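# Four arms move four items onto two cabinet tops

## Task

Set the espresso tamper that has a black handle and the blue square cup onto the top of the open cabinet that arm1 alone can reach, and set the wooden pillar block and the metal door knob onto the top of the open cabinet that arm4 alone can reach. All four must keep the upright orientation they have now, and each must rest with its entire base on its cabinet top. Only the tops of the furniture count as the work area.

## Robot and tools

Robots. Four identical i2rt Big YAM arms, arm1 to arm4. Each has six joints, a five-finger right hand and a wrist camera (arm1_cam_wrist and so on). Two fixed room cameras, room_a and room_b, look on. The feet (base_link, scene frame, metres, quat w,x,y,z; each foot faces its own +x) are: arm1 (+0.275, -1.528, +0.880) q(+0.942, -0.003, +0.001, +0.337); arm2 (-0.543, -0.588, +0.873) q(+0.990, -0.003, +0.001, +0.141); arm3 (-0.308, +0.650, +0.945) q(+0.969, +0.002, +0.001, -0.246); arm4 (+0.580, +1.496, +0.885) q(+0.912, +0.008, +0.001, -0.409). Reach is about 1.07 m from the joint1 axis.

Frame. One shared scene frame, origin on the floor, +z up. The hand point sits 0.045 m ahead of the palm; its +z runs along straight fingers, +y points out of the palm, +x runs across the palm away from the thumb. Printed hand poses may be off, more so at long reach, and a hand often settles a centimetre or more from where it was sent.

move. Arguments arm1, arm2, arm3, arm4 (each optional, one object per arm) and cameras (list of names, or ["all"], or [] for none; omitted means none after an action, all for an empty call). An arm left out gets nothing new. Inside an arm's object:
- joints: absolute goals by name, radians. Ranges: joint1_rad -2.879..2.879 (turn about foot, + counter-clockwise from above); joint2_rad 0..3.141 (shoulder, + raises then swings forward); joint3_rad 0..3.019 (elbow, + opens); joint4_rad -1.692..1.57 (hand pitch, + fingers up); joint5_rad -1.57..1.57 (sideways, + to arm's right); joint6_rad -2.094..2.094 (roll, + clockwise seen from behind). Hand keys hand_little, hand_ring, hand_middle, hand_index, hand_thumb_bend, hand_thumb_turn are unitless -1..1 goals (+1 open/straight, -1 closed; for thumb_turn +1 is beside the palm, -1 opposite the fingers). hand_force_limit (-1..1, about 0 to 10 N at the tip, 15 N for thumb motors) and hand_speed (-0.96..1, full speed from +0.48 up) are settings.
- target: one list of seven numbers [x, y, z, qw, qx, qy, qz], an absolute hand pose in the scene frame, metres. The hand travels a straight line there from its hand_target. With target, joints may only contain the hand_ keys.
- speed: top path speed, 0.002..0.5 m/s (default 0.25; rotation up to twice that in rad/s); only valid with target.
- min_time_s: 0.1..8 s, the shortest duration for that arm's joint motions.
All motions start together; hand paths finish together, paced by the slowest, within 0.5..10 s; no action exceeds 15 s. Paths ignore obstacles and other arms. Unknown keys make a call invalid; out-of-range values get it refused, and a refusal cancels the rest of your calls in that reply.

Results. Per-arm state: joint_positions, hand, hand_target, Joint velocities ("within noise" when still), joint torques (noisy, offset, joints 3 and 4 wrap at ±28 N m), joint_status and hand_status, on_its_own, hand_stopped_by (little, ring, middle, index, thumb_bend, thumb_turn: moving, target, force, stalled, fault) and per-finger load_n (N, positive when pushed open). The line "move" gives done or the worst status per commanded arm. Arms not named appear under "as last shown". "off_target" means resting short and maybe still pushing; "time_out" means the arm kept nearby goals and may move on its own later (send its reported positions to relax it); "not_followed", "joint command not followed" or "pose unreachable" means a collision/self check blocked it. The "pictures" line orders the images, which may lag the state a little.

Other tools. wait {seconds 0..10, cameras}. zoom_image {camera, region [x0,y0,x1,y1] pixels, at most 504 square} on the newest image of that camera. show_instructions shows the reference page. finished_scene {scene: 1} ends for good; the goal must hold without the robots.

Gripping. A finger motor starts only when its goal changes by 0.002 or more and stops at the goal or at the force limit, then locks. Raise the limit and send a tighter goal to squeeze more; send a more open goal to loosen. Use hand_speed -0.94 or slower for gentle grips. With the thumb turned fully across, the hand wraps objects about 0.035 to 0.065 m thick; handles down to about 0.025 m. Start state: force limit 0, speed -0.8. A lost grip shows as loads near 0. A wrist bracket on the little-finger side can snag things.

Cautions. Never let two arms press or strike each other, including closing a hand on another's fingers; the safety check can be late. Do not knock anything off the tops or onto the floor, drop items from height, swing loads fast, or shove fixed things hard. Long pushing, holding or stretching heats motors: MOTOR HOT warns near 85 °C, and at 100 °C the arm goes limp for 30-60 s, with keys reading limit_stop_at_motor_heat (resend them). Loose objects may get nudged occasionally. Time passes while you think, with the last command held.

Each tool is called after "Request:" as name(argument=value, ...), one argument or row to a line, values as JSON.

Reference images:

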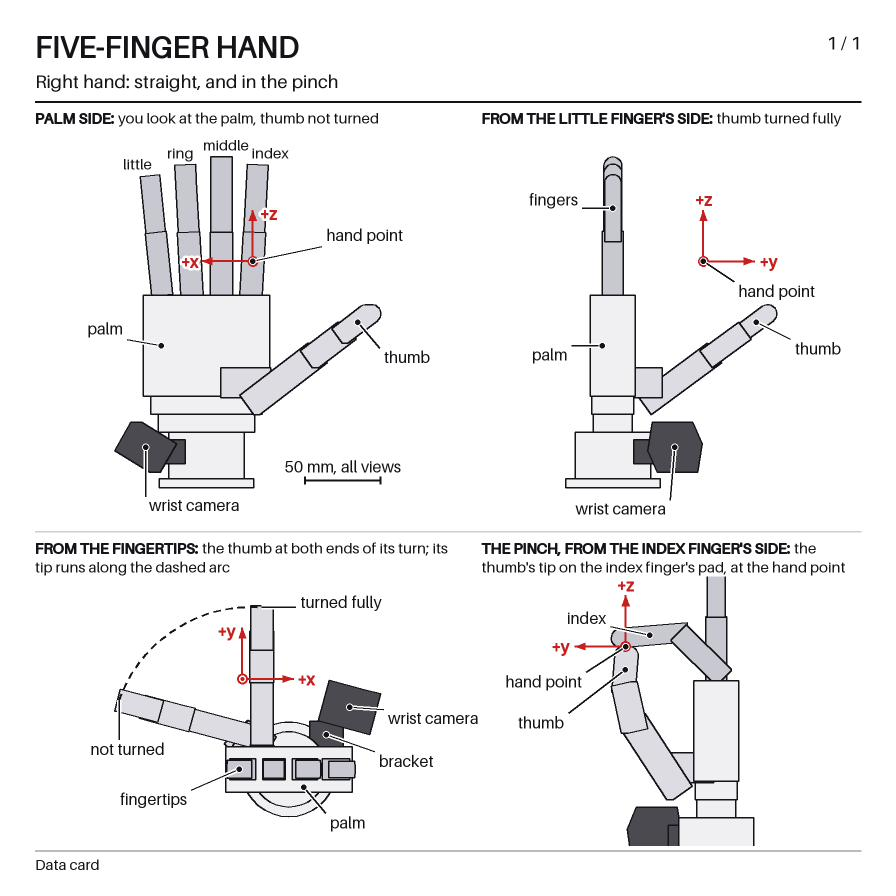

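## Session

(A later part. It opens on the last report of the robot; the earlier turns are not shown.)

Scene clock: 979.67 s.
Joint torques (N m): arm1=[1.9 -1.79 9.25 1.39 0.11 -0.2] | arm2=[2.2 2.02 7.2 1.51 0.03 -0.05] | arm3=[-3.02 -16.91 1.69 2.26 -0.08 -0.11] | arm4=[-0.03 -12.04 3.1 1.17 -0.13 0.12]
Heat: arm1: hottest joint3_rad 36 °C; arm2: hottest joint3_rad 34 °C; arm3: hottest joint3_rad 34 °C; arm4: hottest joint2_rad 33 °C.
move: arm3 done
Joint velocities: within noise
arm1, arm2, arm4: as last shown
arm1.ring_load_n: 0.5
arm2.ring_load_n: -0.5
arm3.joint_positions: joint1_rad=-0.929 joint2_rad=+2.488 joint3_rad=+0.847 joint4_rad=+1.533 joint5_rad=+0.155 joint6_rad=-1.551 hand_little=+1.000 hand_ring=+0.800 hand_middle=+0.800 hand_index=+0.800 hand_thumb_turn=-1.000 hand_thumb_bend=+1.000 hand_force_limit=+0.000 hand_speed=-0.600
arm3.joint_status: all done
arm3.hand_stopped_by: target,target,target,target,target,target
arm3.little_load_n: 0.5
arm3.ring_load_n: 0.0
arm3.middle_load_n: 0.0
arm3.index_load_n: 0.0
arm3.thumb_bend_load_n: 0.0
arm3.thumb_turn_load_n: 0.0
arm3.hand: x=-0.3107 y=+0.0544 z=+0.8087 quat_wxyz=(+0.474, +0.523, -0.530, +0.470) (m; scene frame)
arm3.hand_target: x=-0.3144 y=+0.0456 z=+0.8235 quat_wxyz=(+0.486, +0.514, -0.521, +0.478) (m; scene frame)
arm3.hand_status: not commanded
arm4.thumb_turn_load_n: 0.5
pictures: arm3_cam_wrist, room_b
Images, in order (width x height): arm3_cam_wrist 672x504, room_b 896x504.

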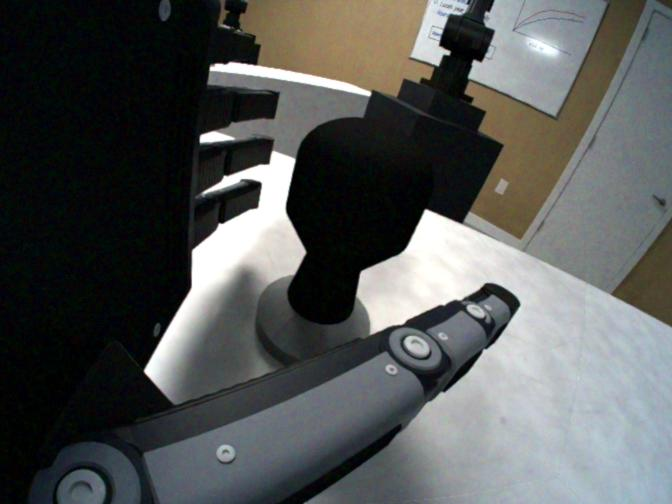

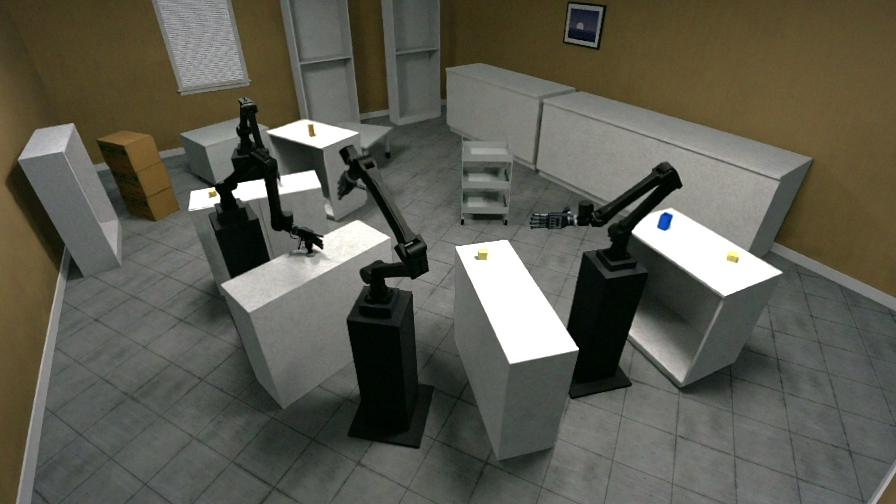

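Request:
move(
  arm4={"target": [0.2437, 0.954, 0.819, 0.5594, 0.3943, -0.6435, 0.3428], "speed": 0.05},
  arm3={"target": [-0.315, 0.205, 0.86, 0.4865, 0.5126, -0.5217, 0.478], "speed": 0.12},
  cameras=["arm4_cam_wrist", "arm3_cam_wrist"],
)

Request:
move(
  arm3={"target": [-0.315, 0.25, 1.10, 0.4865, 0.5126, -0.5217, 0.478], "speed": 0.25},
  cameras=[],
)

Scene clock: 991.40 s.
Joint torques (N m): arm1=[1.49 -2.37 9.33 1.54 0.12 -0.2] | arm2=[2.2 2.02 7.2 1.5 0.02 -0.05] | arm3=[-1.49 -12.51 -0.49 2.37 0.24 0.06] | arm4=[0.15 -12.04 3.18 1.74 -0.13 0.09]
Heat: arm1: hottest joint3_rad 36 °C; arm2: hottest joint3_rad 34 °C; arm3: hottest joint3_rad 33 °C; arm4: hottest joint2_rad 32 °C.
move: arm3 off_target; arm4 done
Joint velocities: within noise
arm1, arm2: as last shown
arm1.ring_load_n: 0.0
arm1.thumb_turn_load_n: 0.5
arm2.ring_load_n: 0.0
arm3.joint_positions: joint1_rad=-0.863 joint2_rad=+2.247 joint3_rad=+0.404 joint4_rad=+1.552 joint5_rad=+0.279 joint6_rad=-1.492 hand_little=+1.000 hand_ring=+0.800 hand_middle=+0.800 hand_index=+0.800 hand_thumb_turn=-1.000 hand_thumb_bend=+1.000 hand_force_limit=+0.000 hand_speed=-0.600
arm3.joint_status: not commanded
arm3.hand_stopped_by: target,target,target,target,target,target
arm3.little_load_n: 0.0
arm3.ring_load_n: 0.0
arm3.middle_load_n: 0.0
arm3.index_load_n: 0.0
arm3.thumb_bend_load_n: 0.0
arm3.thumb_turn_load_n: 0.5
arm3.hand: x=-0.3236 y=+0.2030 z=+0.8542 quat_wxyz=(+0.442, +0.544, -0.586, +0.406) (m; scene frame)
arm3.hand_target: x=-0.3196 y=+0.1991 z=+0.8641 quat_wxyz=(+0.447, +0.534, -0.582, +0.420) (m; scene frame)
arm3.hand_status: off_target (0.011 m and 12.7 deg from the pose sent, 0.159 m and 2.3 deg at the start; a joint's target at an end of its range on 57 of 60 steps)
arm4.joint_positions: joint1_rad=-1.178 joint2_rad=+2.234 joint3_rad=+0.819 joint4_rad=+1.274 joint5_rad=+0.019 joint6_rad=-1.577 hand_little=+1.000 hand_ring=+1.000 hand_middle=+1.000 hand_index=+1.000 hand_thumb_turn=-1.000 hand_thumb_bend=+1.000 hand_force_limit=-0.300 hand_speed=-0.600
arm4.joint_status: not commanded
arm4.hand_stopped_by: target,target,target,target,target,target
arm4.little_load_n: 0.0
arm4.ring_load_n: 0.0
arm4.middle_load_n: -0.5
arm4.index_load_n: 0.0
arm4.thumb_bend_load_n: 0.0
arm4.thumb_turn_load_n: 0.5
arm4.hand: x=+0.2491 y=+0.9589 z=+0.8176 quat_wxyz=(+0.556, +0.401, -0.646, +0.337) (m; scene frame)
arm4.hand_target: x=+0.2438 y=+0.9544 z=+0.8186 quat_wxyz=(+0.559, +0.394, -0.644, +0.343) (m; scene frame)
arm4.hand_status: done (0.007 m and 1.1 deg from the pose sent, 0.028 m and 1.3 deg at the start)
pictures: arm3_cam_wrist, arm4_cam_wrist
Images, in order (width x height): arm3_cam_wrist 672x504, arm4_cam_wrist 672x504.

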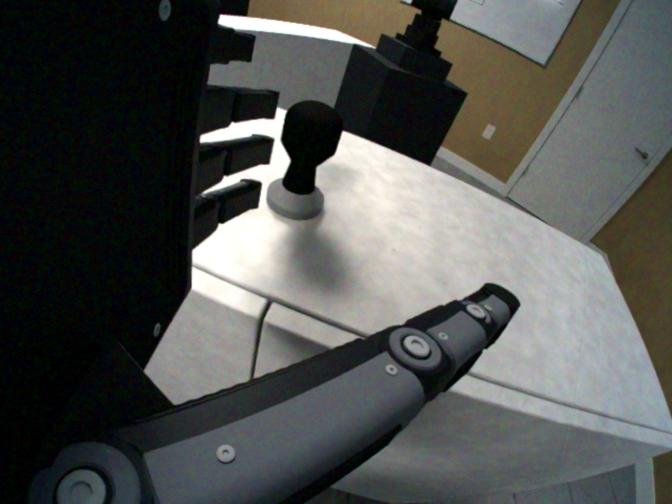

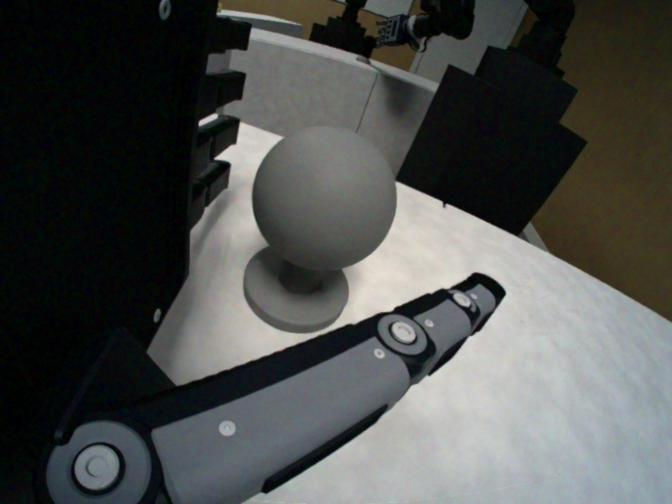

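Scene clock: 993.13 s.
Joint torques (N m): arm1=[1.79 -2.08 9.28 1.44 0.14 -0.19] | arm2=[2.2 2.02 7.2 1.5 0.03 -0.05] | arm3=[-1.79 -2.67 7.23 1.32 0.06 -0.09] | arm4=[0.15 -11.99 3.17 1.76 -0.13 0.1]
Heat: arm1: hottest joint3_rad 36 °C; arm2: hottest joint3_rad 34 °C; arm3: hottest joint3_rad 34 °C; arm4: hottest joint2_rad 32 °C.
move: arm3 off_target
Joint velocities: within noise
arm1, arm2, arm4: as last shown
arm1.thumb_turn_load_n: 0.0
arm2.index_load_n: -0.5
arm3.joint_positions: joint1_rad=-0.820 joint2_rad=+1.023 joint3_rad=+0.169 joint4_rad=+0.773 joint5_rad=+0.279 joint6_rad=-1.546 hand_little=+1.000 hand_ring=+0.800 hand_middle=+0.800 hand_index=+0.800 hand_thumb_turn=-1.000 hand_thumb_bend=+1.000 hand_force_limit=+0.000 hand_speed=-0.600
arm3.joint_status: not commanded
arm3.hand_stopped_by: target,target,target,target,target,target
arm3.little_load_n: 0.0
arm3.ring_load_n: 0.0
arm3.middle_load_n: 0.0
arm3.index_load_n: 0.0
arm3.thumb_bend_load_n: 0.0
arm3.thumb_turn_load_n: 0.0
arm3.hand: x=-0.3206 y=+0.2585 z=+1.0926 quat_wxyz=(+0.485, +0.513, -0.527, +0.473) (m; scene frame)
arm3.hand_target: x=-0.3162 y=+0.2528 z=+1.0973 quat_wxyz=(+0.485, +0.516, -0.523, +0.474) (m; scene frame)
arm3.hand_status: off_target (0.013 m and 0.8 deg from the pose sent, 0.250 m and 12.7 deg at the start)
arm4.middle_load_n: 0.0
arm4.thumb_turn_load_n: 0.0
pictures: none
No camera images: "cameras" was empty.

Request:
move(
  arm4={"joints": {"hand_speed": -0.7, "hand_index": 0.5, "hand_middle": 0.5, "hand_thumb_bend": 0.65}},
  arm3={"joints": {"joint1_rad": 0.3}, "min_time_s": 2.5},
  arm2={"target": [-0.408, -0.211, 1.0, -0.3206, 0.6791, 0.4755, 0.4579], "speed": 0.25},
  cameras=["arm2_cam_wrist"],
)

Request:
move(
  arm4={"joints": {"hand_speed": -0.9, "hand_force_limit": 0.0, "hand_index": -0.7, "hand_middle": -0.5, "hand_ring": -0.5, "hand_thumb_bend": -0.6}},
  cameras=["arm4_cam_wrist"],
)

Scene clock: 1008.80 s.
Joint torques (N m): arm1=[1.14 -2.08 9.28 1.61 0.14 -0.22] | arm2=[1.67 -4.66 6.01 2.39 -0.11 -0.23] | arm3=[-1.9 -3.02 7.34 1.39 0.09 -0.06] | arm4=[0.09 -11.99 3.18 1.76 -0.12 0.09]
Heat: arm1: hottest joint3_rad 36 °C; arm2: hottest joint3_rad 34 °C; arm3: hottest joint3_rad 34 °C; arm4: hottest joint2_rad 32 °C.
move: arm2 off_target; arm3 done; arm4 done
Joint velocities: within noise
arm1: as last shown
arm2.joint_positions: joint1_rad=+1.191 joint2_rad=+0.966 joint3_rad=+0.341 joint4_rad=+0.198 joint5_rad=+0.254 joint6_rad=-1.454 hand_little=+1.000 hand_ring=+1.000 hand_middle=+1.000 hand_index=+1.000 hand_thumb_turn=-1.000 hand_thumb_bend=+1.000 hand_force_limit=+0.000 hand_speed=+0.000
arm2.joint_status: not commanded
arm2.hand_stopped_by: target,target,target,target,target,target
arm2.little_load_n: 0.0
arm2.ring_load_n: 0.0
arm2.middle_load_n: 0.0
arm2.index_load_n: 0.0
arm2.thumb_bend_load_n: 0.0
arm2.thumb_turn_load_n: 0.5
arm2.hand: x=-0.4023 y=-0.2165 z=+0.9901 quat_wxyz=(-0.307, +0.694, +0.472, +0.450) (m; scene frame)
arm2.hand_target: x=-0.4041 y=-0.2133 z=+0.9960 quat_wxyz=(-0.313, +0.683, +0.475, +0.457) (m; scene frame)
arm2.hand_status: off_target (0.013 m and 2.6 deg from the pose sent, 0.397 m and 28.9 deg at the start)
arm3.joint_positions: joint1_rad=+0.309 joint2_rad=+1.023 joint3_rad=+0.169 joint4_rad=+0.773 joint5_rad=+0.279 joint6_rad=-1.546 hand_little=+1.000 hand_ring=+0.800 hand_middle=+0.800 hand_index=+0.800 hand_thumb_turn=-1.000 hand_thumb_bend=+1.000 hand_force_limit=+0.000 hand_speed=-0.600
arm3.joint_status: all done
arm3.hand_stopped_by: target,target,target,target,target,target
arm3.little_load_n: 0.0
arm3.ring_load_n: 0.0
arm3.middle_load_n: 0.0
arm3.index_load_n: 0.0
arm3.thumb_bend_load_n: 0.0
arm3.thumb_turn_load_n: 0.5
arm3.hand: x=+0.0401 y=+0.4702 z=+1.0928 quat_wxyz=(+0.155, +0.714, -0.172, +0.660) (m; scene frame)
arm3.hand_target: x=+0.0464 y=+0.4701 z=+1.0975 quat_wxyz=(+0.156, +0.714, -0.169, +0.661) (m; scene frame)
arm3.hand_status: not commanded
arm4.joint_positions: joint1_rad=-1.178 joint2_rad=+2.234 joint3_rad=+0.819 joint4_rad=+1.274 joint5_rad=+0.017 joint6_rad=-1.577 hand_little=+1.000 hand_ring=+1.000 hand_middle=+0.500 hand_index=+0.500 hand_thumb_turn=-1.000 hand_thumb_bend=+0.650 hand_force_limit=-0.300 hand_speed=-0.700
arm4.joint_status: all done
arm4.hand_stopped_by: target,target,target,target,target,target
arm4.little_load_n: 0.0
arm4.ring_load_n: 0.0
arm4.middle_load_n: 0.0
arm4.index_load_n: 0.0
arm4.thumb_bend_load_n: 0.0
arm4.thumb_turn_load_n: 0.0
arm4.hand: x=+0.2493 y=+0.9587 z=+0.8176 quat_wxyz=(+0.555, +0.402, -0.645, +0.338) (m; scene frame)
arm4.hand_target: x=+0.2440 y=+0.9542 z=+0.8185 quat_wxyz=(+0.559, +0.394, -0.644, +0.343) (m; scene frame)
arm4.hand_status: not commanded
pictures: arm2_cam_wrist
Images, in order (width x height): arm2_cam_wrist 672x504.

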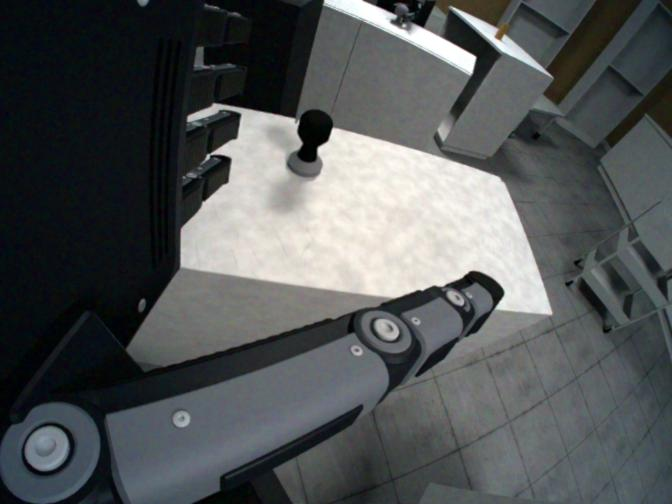

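Scene clock: 1014.37 s.
Joint torques (N m): arm1=[1.61 -2.02 9.36 1.57 0.18 -0.25] | arm2=[1.67 -4.72 6.02 2.39 -0.11 -0.23] | arm3=[-2.14 -3.14 7.24 1.4 0.11 -0.1] | arm4=[0.09 -12.16 3.18 1.76 -0.08 0.09]
Heat: arm1: hottest joint3_rad 36 °C; arm2: hottest joint3_rad 34 °C; arm3: hottest joint3_rad 35 °C; arm4: hottest joint2_rad 32 °C.
move: arm4 off_target
Joint velocities: within noise
arm1, arm2, arm3: as last shown
arm2.little_load_n: 0.5
arm2.index_load_n: -0.5
arm2.thumb_turn_load_n: 0.0
arm4.joint_positions: joint1_rad=-1.178 joint2_rad=+2.236 joint3_rad=+0.821 joint4_rad=+1.274 joint5_rad=+0.017 joint6_rad=-1.577 hand_little=+1.000 hand_ring=+0.072 hand_middle=+0.251 hand_index=+0.205 hand_thumb_turn=-1.000 hand_thumb_bend=+0.530 hand_force_limit=+0.000 hand_speed=-0.900
arm4.joint_status: hand_ring off_target (ended at +0.072, target -0.500); hand_middle off_target (ended at +0.251, target -0.500); hand_index off_target (ended at +0.205, target -0.700); hand_thumb_bend off_target (ended at +0.530, target -0.600); the others done
arm4.hand_stopped_by: target,force,force,force,force,target
arm4.little_load_n: 0.0
arm4.ring_load_n: 6.5
arm4.middle_load_n: 0.5
arm4.index_load_n: 5.0
arm4.thumb_bend_load_n: 12.5
arm4.thumb_turn_load_n: 2.0
arm4.hand: x=+0.2492 y=+0.9583 z=+0.8171 quat_wxyz=(+0.555, +0.402, -0.645, +0.338) (m; scene frame)
arm4.hand_target: x=+0.2436 y=+0.9538 z=+0.8189 quat_wxyz=(+0.560, +0.394, -0.644, +0.343) (m; scene frame)
arm4.hand_status: not commanded
pictures: arm4_cam_wrist
Images, in order (width x height): arm4_cam_wrist 672x504.

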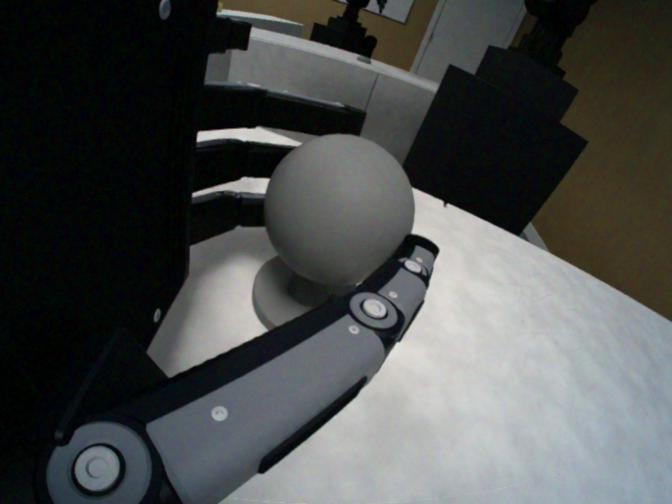

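Request:
move(
  arm4={"joints": {"hand_index": -0.72, "hand_middle": -0.52}},
  arm2={"target": [-0.349, -0.052, 0.89, -0.381, 0.6144, 0.4383, 0.5341], "speed": 0.15},
  cameras=["arm2_cam_wrist"],
)

Request:
move(
  arm4={"target": [0.250, 0.962, 0.87, 0.5594, 0.3943, -0.6435, 0.3428], "speed": 0.08},
  cameras=["arm4_cam_wrist"],
)

Scene clock: 1030.23 s.
Joint torques (N m): arm1=[1.14 -2.49 9.09 1.35 0.15 -0.2] | arm2=[0.09 -12.4 4.18 2.54 -0.19 -0.23] | arm3=[-1.67 -2.73 7.34 1.5 0.08 -0.08] | arm4=[0.09 -12.1 3.11 1.76 -0.07 0.09]
Heat: arm1: hottest joint3_rad 36 °C; arm2: hottest joint3_rad 34 °C; arm3: hottest joint3_rad 36 °C; arm4: hottest joint2_rad 32 °C.
move: arm2 off_target; arm4 off_target
Joint velocities: arm1=[-0.005 -0.005 -0.017 0.002 -0.168 0.022] | arm2=[within noise] | arm3=[within noise] | arm4=[within noise]
arm1.joint_positions: joint1_rad=+1.353 joint2_rad=+0.983 joint3_rad=+0.225 joint4_rad=+0.669 joint5_rad=+0.129 joint6_rad=-1.549 hand_little=+1.000 hand_ring=+1.000 hand_middle=+1.000 hand_index=+1.000 hand_thumb_turn=-1.000 hand_thumb_bend=+1.000 hand_force_limit=+0.200 hand_speed=-0.500
arm1.joint_status: not commanded
arm1.hand_stopped_by: target,target,target,target,target,target
arm1.little_load_n: 0.0
arm1.ring_load_n: 0.0
arm1.middle_load_n: 0.0
arm1.index_load_n: 0.0
arm1.thumb_bend_load_n: 0.0
arm1.thumb_turn_load_n: 0.0
arm1.hand: x=+0.1695 y=-1.1310 z=+1.0432 quat_wxyz=(-0.552, +0.431, +0.601, +0.385) (m; scene frame)
arm1.hand_target: x=+0.1642 y=-1.1275 z=+1.0454 quat_wxyz=(-0.551, +0.428, +0.605, +0.384) (m; scene frame)
arm1.hand_status: not commanded
arm2.joint_positions: joint1_rad=+1.117 joint2_rad=+1.943 joint3_rad=+0.577 joint4_rad=+1.181 joint5_rad=+0.135 joint6_rad=-1.534 hand_little=+1.000 hand_ring=+1.000 hand_middle=+1.000 hand_index=+1.000 hand_thumb_turn=-1.000 hand_thumb_bend=+1.000 hand_force_limit=+0.000 hand_speed=+0.000
arm2.joint_status: not commanded
arm2.hand_stopped_by: target,target,target,target,target,target
arm2.little_load_n: 0.0
arm2.ring_load_n: 0.0
arm2.middle_load_n: 0.0
arm2.index_load_n: 0.0
arm2.thumb_bend_load_n: 0.0
arm2.thumb_turn_load_n: 0.5
arm2.hand: x=-0.3654 y=-0.0616 z=+0.8733 quat_wxyz=(-0.378, +0.625, +0.452, +0.512) (m; scene frame)
arm2.hand_target: x=-0.3552 y=-0.0508 z=+0.8904 quat_wxyz=(-0.385, +0.612, +0.442, +0.532) (m; scene frame)
arm2.hand_status: off_target (0.025 m and 3.2 deg from the pose sent, 0.200 m and 16.3 deg at the start)
arm3: as last shown
arm3.thumb_turn_load_n: 0.0
arm4.joint_positions: joint1_rad=-1.178 joint2_rad=+2.236 joint3_rad=+0.821 joint4_rad=+1.274 joint5_rad=+0.017 joint6_rad=-1.577 hand_little=+1.000 hand_ring=+0.072 hand_middle=+0.235 hand_index=+0.205 hand_thumb_turn=-1.000 hand_thumb_bend=+0.530 hand_force_limit=+0.000 hand_speed=-0.900
arm4.joint_status: hand_middle off_target (ended at +0.235, target -0.520); hand_index off_target (ended at +0.205, target -0.720)
arm4.hand_stopped_by: target,force,force,force,force,target
arm4.little_load_n: 0.0
arm4.ring_load_n: 4.0
arm4.middle_load_n: 5.5
arm4.index_load_n: 3.0
arm4.thumb_bend_load_n: 15.0
arm4.thumb_turn_load_n: 2.5
arm4.hand: x=+0.2492 y=+0.9583 z=+0.8171 quat_wxyz=(+0.555, +0.402, -0.645, +0.338) (m; scene frame)
arm4.hand_target: x=+0.2437 y=+0.9540 z=+0.8187 quat_wxyz=(+0.559, +0.394, -0.644, +0.343) (m; scene frame)
arm4.hand_status: not commanded
pictures: arm2_cam_wrist
Images, in order (width x height): arm2_cam_wrist 672x504.

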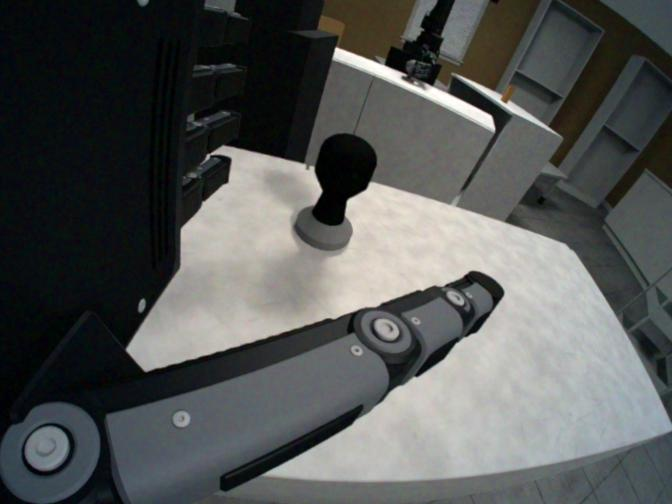

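Scene clock: 1031.50 s.
Joint torques (N m): arm1=[1.38 -2.37 9.4 1.42 0.19 -0.19] | arm2=[-0.03 -12.45 4.18 2.54 -0.19 -0.23] | arm3=[-1.79 -2.9 7.1 1.4 0.09 -0.09] | arm4=[0.38 -14.1 2.61 1.43 0.05 0.04]
Heat: arm1: hottest joint3_rad 36 °C; arm2: hottest joint3_rad 34 °C; arm3: hottest joint3_rad 36 °C; arm4: hottest joint2_rad 33 °C.
move: arm4 off_target
Joint velocities: within noise
arm1, arm2, arm3: as last shown
arm2.thumb_turn_load_n: 0.0
arm2.hand_target: x=-0.3553 y=-0.0508 z=+0.8904 quat_wxyz=(-0.385, +0.612, +0.442, +0.532) (m; scene frame)
arm3.thumb_turn_load_n: 0.5
arm4.joint_positions: joint1_rad=-1.178 joint2_rad=+2.107 joint3_rad=+0.764 joint4_rad=+1.191 joint5_rad=+0.017 joint6_rad=-1.572 hand_little=+1.000 hand_ring=+0.072 hand_middle=+0.235 hand_index=+0.205 hand_thumb_turn=-1.000 hand_thumb_bend=+0.530 hand_force_limit=+0.000 hand_speed=-0.900
arm4.joint_status: not commanded
arm4.hand_stopped_by: target,force,force,force,force,target
arm4.little_load_n: 0.0
arm4.ring_load_n: 3.5
arm4.middle_load_n: 6.0
arm4.index_load_n: 3.5
arm4.thumb_bend_load_n: 14.5
arm4.thumb_turn_load_n: 4.0
arm4.hand: x=+0.2530 y=+0.9659 z=+0.8542 quat_wxyz=(+0.551, +0.402, -0.649, +0.337) (m; scene frame)
arm4.hand_target: x=+0.2498 y=+0.9615 z=+0.8697 quat_wxyz=(+0.559, +0.394, -0.644, +0.343) (m; scene frame)
arm4.hand_status: off_target (0.017 m and 1.6 deg from the pose sent, 0.053 m and 1.1 deg at the start)
pictures: arm4_cam_wrist
Images, in order (width x height): arm4_cam_wrist 672x504.

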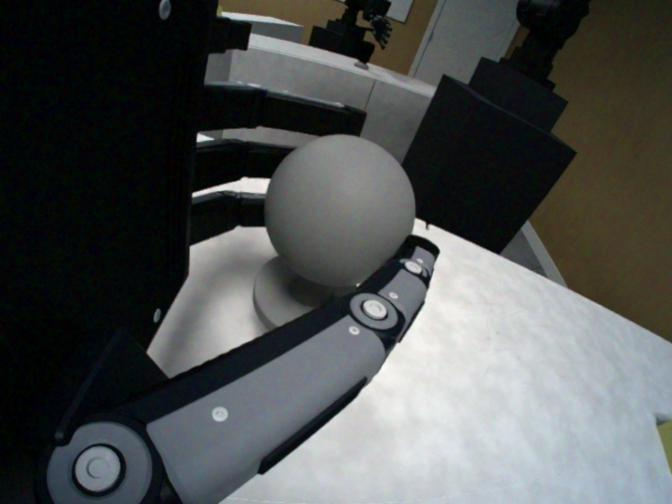

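Request:
move(
  arm4={"target": [0.315, 1.075, 1.08, 0.5594, 0.3943, -0.6435, 0.3428], "speed": 0.2},
  arm2={"target": [-0.316, 0.006, 0.860, -0.381, 0.6144, 0.4383, 0.5341], "speed": 0.1},
  cameras=["arm2_cam_wrist"],
)

Request:
move(
  arm4={"joints": {"joint1_rad": 0.95}, "min_time_s": 5},
  cameras=["arm4_cam_wrist", "arm2_cam_wrist"],
)

Scene clock: 1048.93 s.
Joint torques (N m): arm1=[2.2 -2.32 9.35 1.4 0.18 -0.21] | arm2=[0.03 -13.92 4.77 1.16 -0.2 -0.23] | arm3=[-1.9 -3.08 7.2 1.36 0.07 -0.09] | arm4=[1.03 -5.83 7.16 1.42 0.1 0.04]
Heat: arm1: hottest joint3_rad 36 °C; arm2: hottest joint3_rad 34 °C; arm3: hottest joint3_rad 36 °C; arm4: hottest joint2_rad 34 °C.
move: arm2 off_target; arm4 off_target
Joint velocities: within noise
arm1, arm3: as last shown
arm1.thumb_turn_load_n: 0.5
arm2.joint_positions: joint1_rad=+1.061 joint2_rad=+2.090 joint3_rad=+0.773 joint4_rad=+1.167 joint5_rad=+0.092 joint6_rad=-1.538 hand_little=+1.000 hand_ring=+1.000 hand_middle=+1.000 hand_index=+1.000 hand_thumb_turn=-1.000 hand_thumb_bend=+1.000 hand_force_limit=+0.000 hand_speed=+0.000
arm2.joint_status: not commanded
arm2.hand_stopped_by: target,target,target,target,target,target
arm2.little_load_n: 0.0
arm2.ring_load_n: 0.0
arm2.middle_load_n: 0.0
arm2.index_load_n: 0.0
arm2.thumb_bend_load_n: 0.0
arm2.thumb_turn_load_n: 0.0
arm2.hand: x=-0.3277 y=-0.0023 z=+0.8526 quat_wxyz=(-0.385, +0.620, +0.439, +0.524) (m; scene frame)
arm2.hand_target: x=-0.3165 y=+0.0059 z=+0.8590 quat_wxyz=(-0.381, +0.615, +0.438, +0.533) (m; scene frame)
arm2.hand_status: off_target (0.016 m and 1.4 deg from the pose sent, 0.085 m and 3.2 deg at the start)
arm4.joint_positions: joint1_rad=-1.172 joint2_rad=+1.166 joint3_rad=+0.471 joint4_rad=+0.553 joint5_rad=+0.042 joint6_rad=-1.571 hand_little=+1.000 hand_ring=+0.072 hand_middle=+0.235 hand_index=+0.205 hand_thumb_turn=-1.000 hand_thumb_bend=+0.530 hand_force_limit=+0.000 hand_speed=-0.900
arm4.joint_status: not commanded
arm4.hand_stopped_by: target,force,force,force,force,target
arm4.little_load_n: 0.0
arm4.ring_load_n: 3.5
arm4.middle_load_n: 5.5
arm4.index_load_n: 4.0
arm4.thumb_bend_load_n: 14.5
arm4.thumb_turn_load_n: 4.0
arm4.hand: x=+0.3079 y=+1.0824 z=+1.0702 quat_wxyz=(+0.558, +0.395, -0.650, +0.333) (m; scene frame)
arm4.hand_target: x=+0.3085 y=+1.0772 z=+1.0792 quat_wxyz=(+0.561, +0.391, -0.646, +0.339) (m; scene frame)
arm4.hand_status: off_target (0.014 m and 1.4 deg from the pose sent, 0.258 m and 1.6 deg at the start)
pictures: arm2_cam_wrist
Images, in order (width x height): arm2_cam_wrist 672x504.

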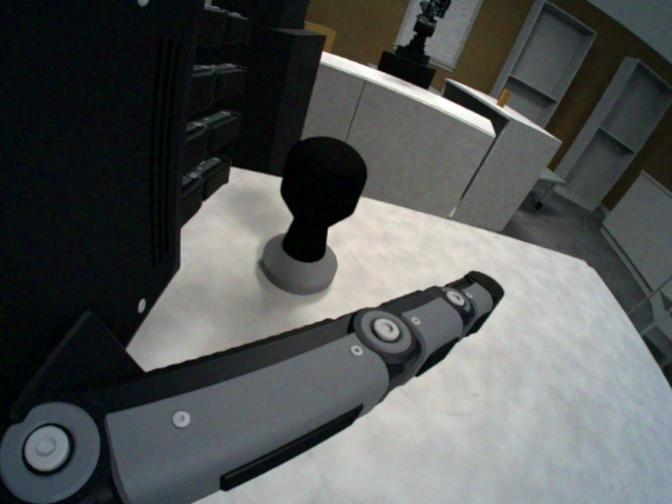

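Scene clock: 1054.30 s.
Joint torques (N m): arm1=[1.79 -1.61 9.33 1.5 0.18 -0.28] | arm2=[0.03 -13.86 4.77 1.16 -0.2 -0.23] | arm3=[-1.55 -3.14 7.3 1.42 0.09 -0.09] | arm4=[0.32 -5.71 7.27 1.42 0.08 0.02]
Heat: arm1: hottest joint3_rad 36 °C; arm2: hottest joint3_rad 34 °C; arm3: hottest joint3_rad 37 °C; arm4: hottest joint2_rad 34 °C.
move: arm4 done
Joint velocities: within noise
arm1, arm2, arm3: as last shown
arm1.thumb_turn_load_n: 0.0
arm3.thumb_turn_load_n: 0.0
arm4.joint_positions: joint1_rad=+0.957 joint2_rad=+1.166 joint3_rad=+0.471 joint4_rad=+0.553 joint5_rad=+0.042 joint6_rad=-1.569 hand_little=+1.000 hand_ring=+0.072 hand_middle=+0.235 hand_index=+0.205 hand_thumb_turn=-1.000 hand_thumb_bend=+0.530 hand_force_limit=+0.000 hand_speed=-0.900
arm4.joint_status: all done
arm4.hand_stopped_by: target,force,force,force,force,target
arm4.little_load_n: 0.0
arm4.ring_load_n: 4.0
arm4.middle_load_n: 5.5
arm4.index_load_n: 3.5
arm4.thumb_bend_load_n: 14.5
arm4.thumb_turn_load_n: 4.0
arm4.hand: x=+1.0710 y=+1.4802 z=+1.0797 quat_wxyz=(-0.028, +0.753, +0.024, +0.657) (m; scene frame)
arm4.hand_target: x=+1.0748 y=+1.4791 z=+1.0889 quat_wxyz=(-0.028, +0.748, +0.020, +0.663) (m; scene frame)
arm4.hand_status: not commanded
pictures: arm2_cam_wrist, arm4_cam_wrist
Images, in order (width x height): arm2_cam_wrist 672x504, arm4_cam_wrist 672x504.

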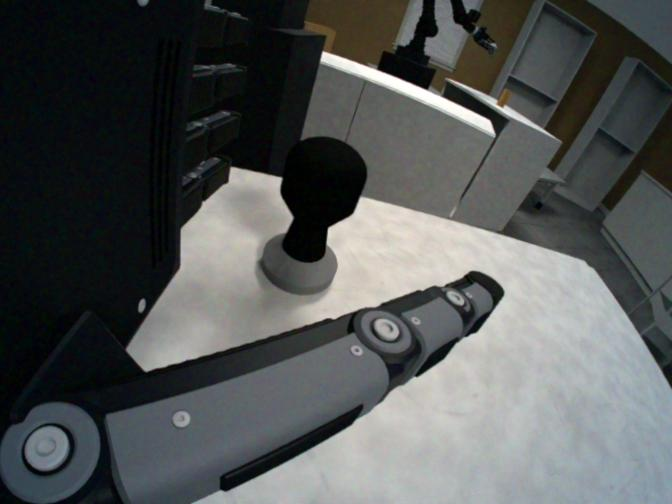

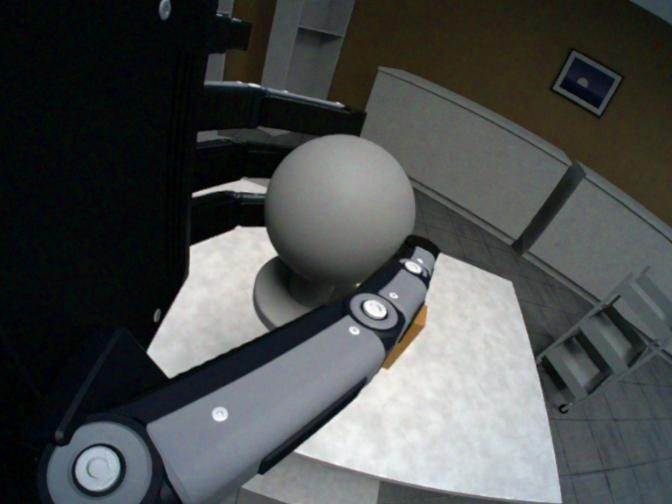

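Request:
move(
  arm4={"target": [1.250, 1.556, 0.89, -0.0295, 0.7366, 0.0321, 0.6749], "speed": 0.15},
  arm2={"target": [-0.299, 0.062, 0.826, -0.381, 0.6144, 0.4383, 0.5341], "speed": 0.06},
  cameras=["arm2_cam_wrist", "arm4_cam_wrist", "room_b"],
)

Scene clock: 1074.17 s.
Joint torques (N m): arm1=[1.61 -2.2 9.26 1.36 0.17 -0.21] | arm2=[-0.09 -15.74 5.29 1.16 -0.19 -0.23] | arm3=[-2.08 -3.08 7.17 1.44 0.07 -0.08] | arm4=[1.2 -13.86 5.24 2.63 0.11 -0.1]
Heat: arm1: hottest joint3_rad 36 °C; arm2: hottest joint3_rad 33 °C; arm3: hottest joint3_rad 37 °C; arm4: hottest joint2_rad 33 °C.
move: arm2 off_target; arm4 off_target
Joint velocities: within noise
arm1, arm3: as last shown
arm1.thumb_turn_load_n: 0.5
arm2.joint_positions: joint1_rad=+1.056 joint2_rad=+2.235 joint3_rad=+0.965 joint4_rad=+1.118 joint5_rad=+0.086 joint6_rad=-1.541 hand_little=+1.000 hand_ring=+1.000 hand_middle=+1.000 hand_index=+1.000 hand_thumb_turn=-1.000 hand_thumb_bend=+1.000 hand_force_limit=+0.000 hand_speed=+0.000
arm2.joint_status: not commanded
arm2.hand_stopped_by: target,target,target,target,target,target
arm2.little_load_n: 0.0
arm2.ring_load_n: 0.0
arm2.middle_load_n: 0.0
arm2.index_load_n: 0.0
arm2.thumb_bend_load_n: 0.0
arm2.thumb_turn_load_n: 0.5
arm2.hand: x=-0.3128 y=+0.0528 z=+0.8183 quat_wxyz=(-0.384, +0.620, +0.441, +0.523) (m; scene frame)
arm2.hand_target: x=-0.2995 y=+0.0614 z=+0.8257 quat_wxyz=(-0.381, +0.614, +0.438, +0.534) (m; scene frame)
arm2.hand_status: off_target (0.018 m and 1.5 deg from the pose sent, 0.075 m and 1.4 deg at the start)
arm3.thumb_bend_load_n: -0.5
arm4.joint_positions: joint1_rad=+1.050 joint2_rad=+2.140 joint3_rad=+0.873 joint4_rad=+1.099 joint5_rad=+0.128 joint6_rad=-1.569 hand_little=+1.000 hand_ring=+0.072 hand_middle=+0.235 hand_index=+0.205 hand_thumb_turn=-1.000 hand_thumb_bend=+0.530 hand_force_limit=+0.000 hand_speed=-0.900
arm4.joint_status: not commanded
arm4.hand_stopped_by: target,force,force,force,force,target
arm4.little_load_n: 0.0
arm4.ring_load_n: 3.5
arm4.middle_load_n: 5.5
arm4.index_load_n: 4.0
arm4.thumb_bend_load_n: 14.5
arm4.thumb_turn_load_n: 4.0
arm4.hand: x=+1.2316 y=+1.5456 z=+0.8633 quat_wxyz=(-0.024, +0.761, +0.032, +0.648) (m; scene frame)
arm4.hand_target: x=+1.2475 y=+1.5514 z=+0.8902 quat_wxyz=(-0.027, +0.737, +0.031, +0.675) (m; scene frame)
arm4.hand_status: off_target (0.034 m and 4.2 deg from the pose sent, 0.272 m and 3.0 deg at the start)
pictures: arm2_cam_wrist, arm4_cam_wrist, room_b
Images, in order (width x height): arm2_cam_wrist 672x504, arm4_cam_wrist 672x504, room_b 896x504.

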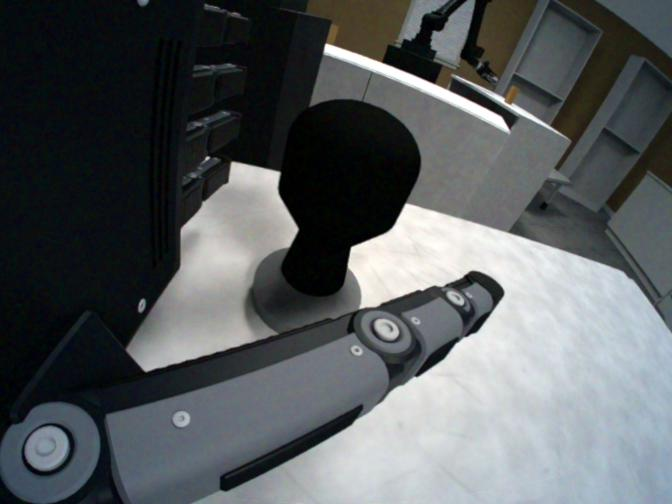

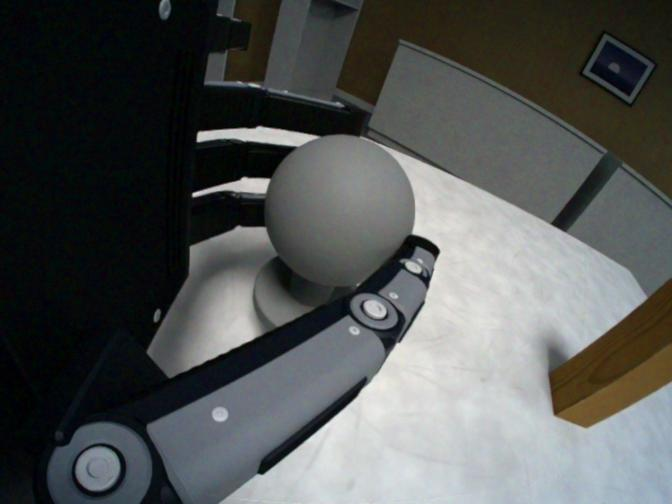

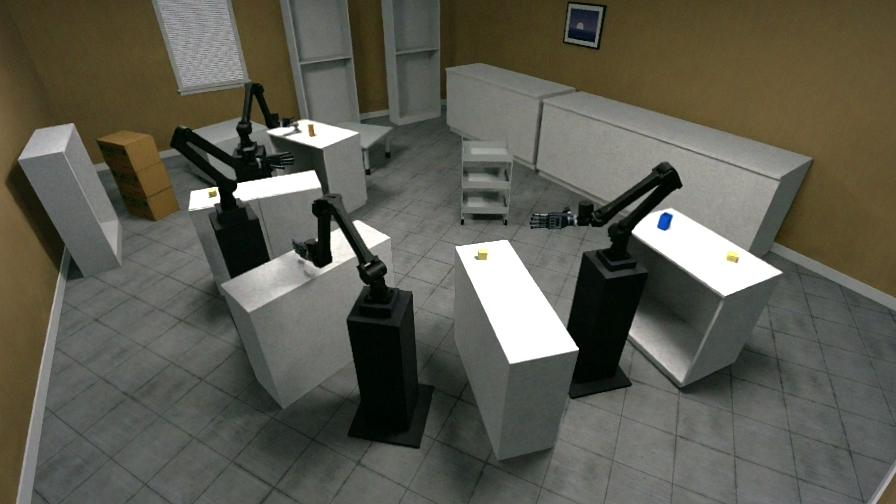

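Request:
move(
  arm4={"target": [1.250, 1.556, 0.865, -0.0295, 0.7366, 0.0321, 0.6749], "speed": 0.05},
  arm2={"target": [-0.295, 0.060, 0.833, -0.381, 0.6144, 0.4383, 0.5341], "speed": 0.04, "joints": {"hand_speed": -0.7, "hand_index": 0.5, "hand_middle": 0.5, "hand_thumb_bend": 0.65}},
  cameras=["arm2_cam_wrist", "room_b"],
)

Request:
zoom_image(
  camera="room_b",
  region=[260, 100, 330, 150],
)

Request:
move(
  arm2={"joints": {"hand_speed": -0.9, "hand_force_limit": 0.0, "hand_index": -0.7, "hand_middle": -0.5, "hand_ring": -0.5, "hand_thumb_bend": -0.6}},
  arm4={"target": [1.250, 1.556, 0.857, -0.0295, 0.7366, 0.0321, 0.6749], "speed": 0.03},
  cameras=["arm2_cam_wrist"],
)

Scene clock: 1085.17 s.
Joint torques (N m): arm1=[1.61 -1.49 9.42 1.47 0.14 -0.2] | arm2=[-0.03 -17.49 4.75 1.16 -0.2 -0.24] | arm3=[-2.32 -3.08 7.31 1.31 0.07 -0.07] | arm4=[1.44 -13.68 4.92 2.62 0.06 -0.08]
Heat: arm1: hottest joint3_rad 36 °C; arm2: hottest joint3_rad 33 °C; arm3: hottest joint3_rad 37 °C; arm4: hottest joint2_rad 33 °C.
move: arm2 off_target; arm4 off_target
Joint velocities: within noise
arm1, arm3: as last shown
arm1.thumb_turn_load_n: 0.0
arm2.joint_positions: joint1_rad=+1.047 joint2_rad=+2.235 joint3_rad=+0.965 joint4_rad=+1.107 joint5_rad=+0.079 joint6_rad=-1.541 hand_little=+1.000 hand_ring=+1.000 hand_middle=+0.500 hand_index=+0.500 hand_thumb_turn=-1.000 hand_thumb_bend=+0.650 hand_force_limit=+0.000 hand_speed=-0.700
arm2.joint_status: all done
arm2.hand_stopped_by: target,target,target,target,target,target
arm2.little_load_n: 0.0
arm2.ring_load_n: 0.0
arm2.middle_load_n: 0.0
arm2.index_load_n: 0.0
arm2.thumb_bend_load_n: 0.0
arm2.thumb_turn_load_n: 0.0
arm2.hand: x=-0.3084 y=+0.0508 z=+0.8155 quat_wxyz=(-0.381, +0.623, +0.442, +0.520) (m; scene frame)
arm2.hand_target: x=-0.2955 y=+0.0598 z=+0.8333 quat_wxyz=(-0.381, +0.614, +0.438, +0.534) (m; scene frame)
arm2.hand_status: off_target (0.024 m and 1.9 deg from the pose sent, 0.024 m and 1.5 deg at the start)
arm3.little_load_n: -0.5
arm3.thumb_bend_load_n: 0.0
arm4.joint_positions: joint1_rad=+1.054 joint2_rad=+2.206 joint3_rad=+0.896 joint4_rad=+1.146 joint5_rad=+0.128 joint6_rad=-1.569 hand_little=+1.000 hand_ring=+0.072 hand_middle=+0.235 hand_index=+0.205 hand_thumb_turn=-1.000 hand_thumb_bend=+0.530 hand_force_limit=+0.000 hand_speed=-0.900
arm4.joint_status: not commanded
arm4.hand_stopped_by: target,force,force,force,force,target
arm4.little_load_n: 0.0
arm4.ring_load_n: 3.5
arm4.middle_load_n: 5.5
arm4.index_load_n: 3.5
arm4.thumb_bend_load_n: 14.5
arm4.thumb_turn_load_n: 3.5
arm4.hand: x=+1.2341 y=+1.5494 z=+0.8421 quat_wxyz=(-0.026, +0.759, +0.034, +0.649) (m; scene frame)
arm4.hand_target: x=+1.2491 y=+1.5565 z=+0.8649 quat_wxyz=(-0.030, +0.737, +0.033, +0.675) (m; scene frame)
arm4.hand_status: off_target (0.029 m and 4.0 deg from the pose sent, 0.021 m and 4.2 deg at the start)
pictures: arm2_cam_wrist, room_b
Images, in order (width x height): arm2_cam_wrist 672x504, room_b 896x504.

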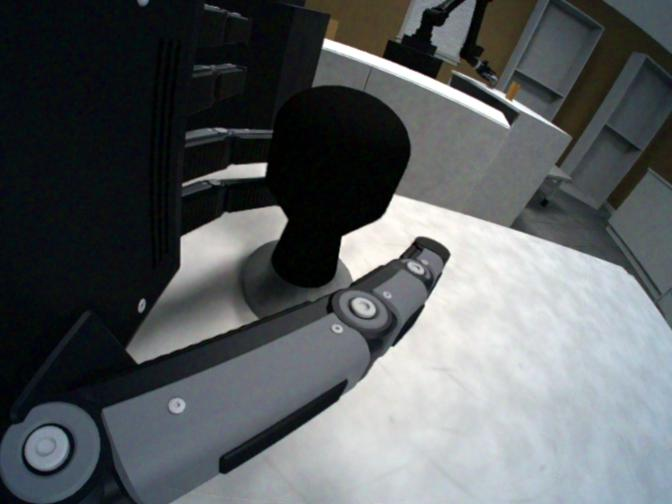

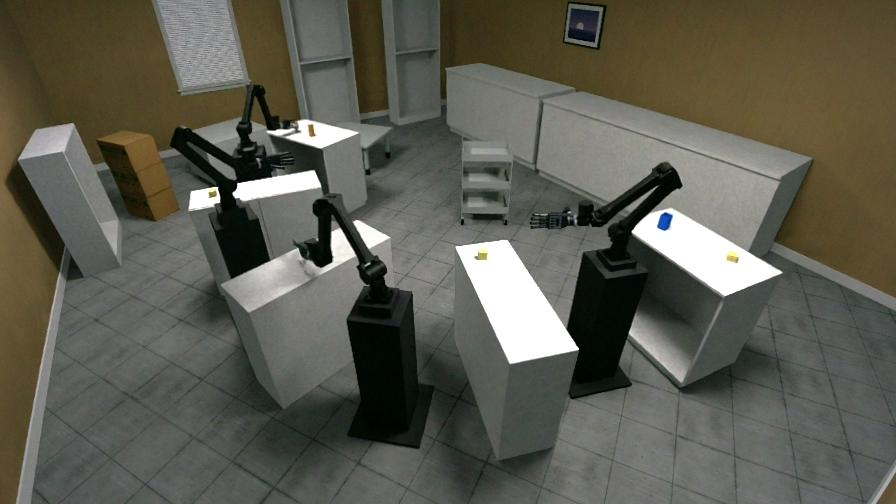

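Scaled by 7.200 from the camera's 896x504 image, which has a finer 1280x720 frame.

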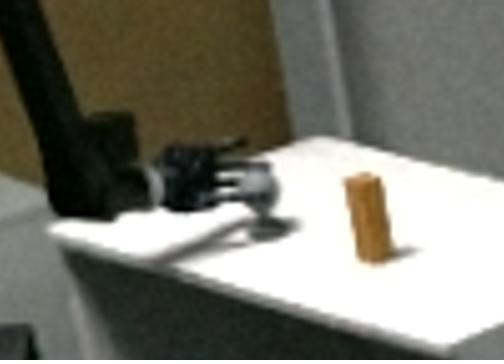

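Scene clock: 1090.67 s.
Joint torques (N m): arm1=[1.49 -2.02 9.29 1.21 0.16 -0.25] | arm2=[0.03 -17.49 4.74 1.25 -0.1 -0.23] | arm3=[-2.08 -3.08 7.28 1.37 0.07 -0.11] | arm4=[1.26 -13.63 4.82 2.62 0.06 -0.08]
Heat: arm1: hottest joint3_rad 36 °C; arm2: hottest joint3_rad 33 °C; arm3: hottest joint3_rad 37 °C; arm4: hottest joint2_rad 33 °C.
move: arm2 off_target; arm4 moving
Joint velocities: within noise
arm1: as last shown
arm2.joint_positions: joint1_rad=+1.047 joint2_rad=+2.235 joint3_rad=+0.965 joint4_rad=+1.104 joint5_rad=+0.076 joint6_rad=-1.543 hand_little=+1.000 hand_ring=+0.099 hand_middle=+0.149 hand_index=+0.084 hand_thumb_turn=-1.000 hand_thumb_bend=+0.462 hand_force_limit=+0.000 hand_speed=-0.900
arm2.joint_status: hand_ring off_target (ended at +0.099, target -0.500); hand_middle off_target (ended at +0.149, target -0.500); hand_index off_target (ended at +0.084, target -0.700); hand_thumb_bend off_target (ended at +0.462, target -0.600); the others done
arm2.hand_stopped_by: target,force,force,force,force,target
arm2.little_load_n: 0.0
arm2.ring_load_n: 5.5
arm2.middle_load_n: 1.0
arm2.index_load_n: 5.0
arm2.thumb_bend_load_n: 11.5
arm2.thumb_turn_load_n: 1.5
arm2.hand: x=-0.3089 y=+0.0509 z=+0.8148 quat_wxyz=(-0.381, +0.623, +0.444, +0.519) (m; scene frame)
arm2.hand_target: x=-0.2958 y=+0.0599 z=+0.8332 quat_wxyz=(-0.381, +0.614, +0.438, +0.534) (m; scene frame)
arm2.hand_status: not commanded
arm3.joint_positions: joint1_rad=+0.309 joint2_rad=+1.023 joint3_rad=+0.169 joint4_rad=+0.773 joint5_rad=+0.279 joint6_rad=-1.546 hand_little=+1.000 hand_ring=+0.800 hand_middle=+0.800 hand_index=+0.800 hand_thumb_turn=-1.000 hand_thumb_bend=+1.000 hand_force_limit=+0.000 hand_speed=-0.600
arm3.joint_status: not commanded
arm3.hand_stopped_by: target,target,target,target,target,target
arm3.little_load_n: 0.0
arm3.ring_load_n: 0.0
arm3.middle_load_n: 0.0
arm3.index_load_n: 0.0
arm3.thumb_bend_load_n: 0.0
arm3.thumb_turn_load_n: 0.0
arm3.hand: x=+0.0401 y=+0.4702 z=+1.0928 quat_wxyz=(+0.155, +0.714, -0.172, +0.660) (m; scene frame)
arm3.hand_target: x=+0.0464 y=+0.4701 z=+1.0975 quat_wxyz=(+0.156, +0.714, -0.169, +0.661) (m; scene frame)
arm3.hand_status: not commanded
arm4.joint_positions: joint1_rad=+1.054 joint2_rad=+2.225 joint3_rad=+0.904 joint4_rad=+1.162 joint5_rad=+0.128 joint6_rad=-1.569 hand_little=+1.000 hand_ring=+0.072 hand_middle=+0.235 hand_index=+0.205 hand_thumb_turn=-1.000 hand_thumb_bend=+0.530 hand_force_limit=+0.000 hand_speed=-0.900
arm4.joint_status: not commanded
arm4.hand_stopped_by: target,force,force,force,force,target
arm4.little_load_n: 0.0
arm4.ring_load_n: 3.5
arm4.middle_load_n: 5.5
arm4.index_load_n: 3.5
arm4.thumb_bend_load_n: 14.5
arm4.thumb_turn_load_n: 3.5
arm4.hand: x=+1.2352 y=+1.5498 z=+0.8371 quat_wxyz=(-0.026, +0.758, +0.034, +0.651) (m; scene frame)
arm4.hand_target: x=+1.2498 y=+1.5559 z=+0.8575 quat_wxyz=(-0.030, +0.737, +0.032, +0.675) (m; scene frame)
arm4.hand_status: moving (0.026 m and 3.7 deg from the pose sent, 0.023 m and 4.0 deg at the start)
pictures: arm2_cam_wrist
Images, in order (width x height): arm2_cam_wrist 672x504.

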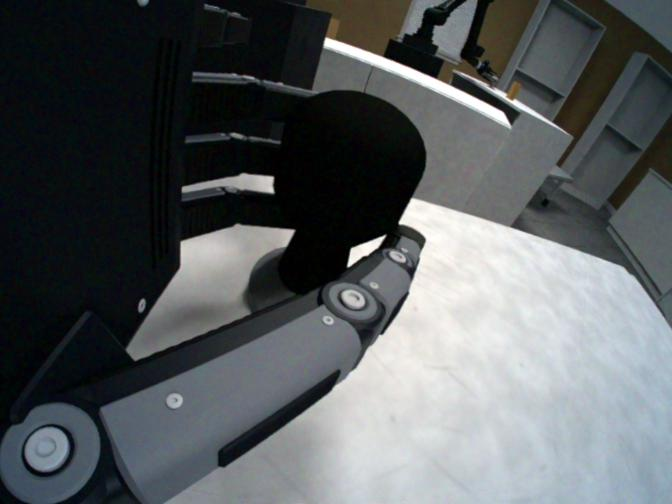

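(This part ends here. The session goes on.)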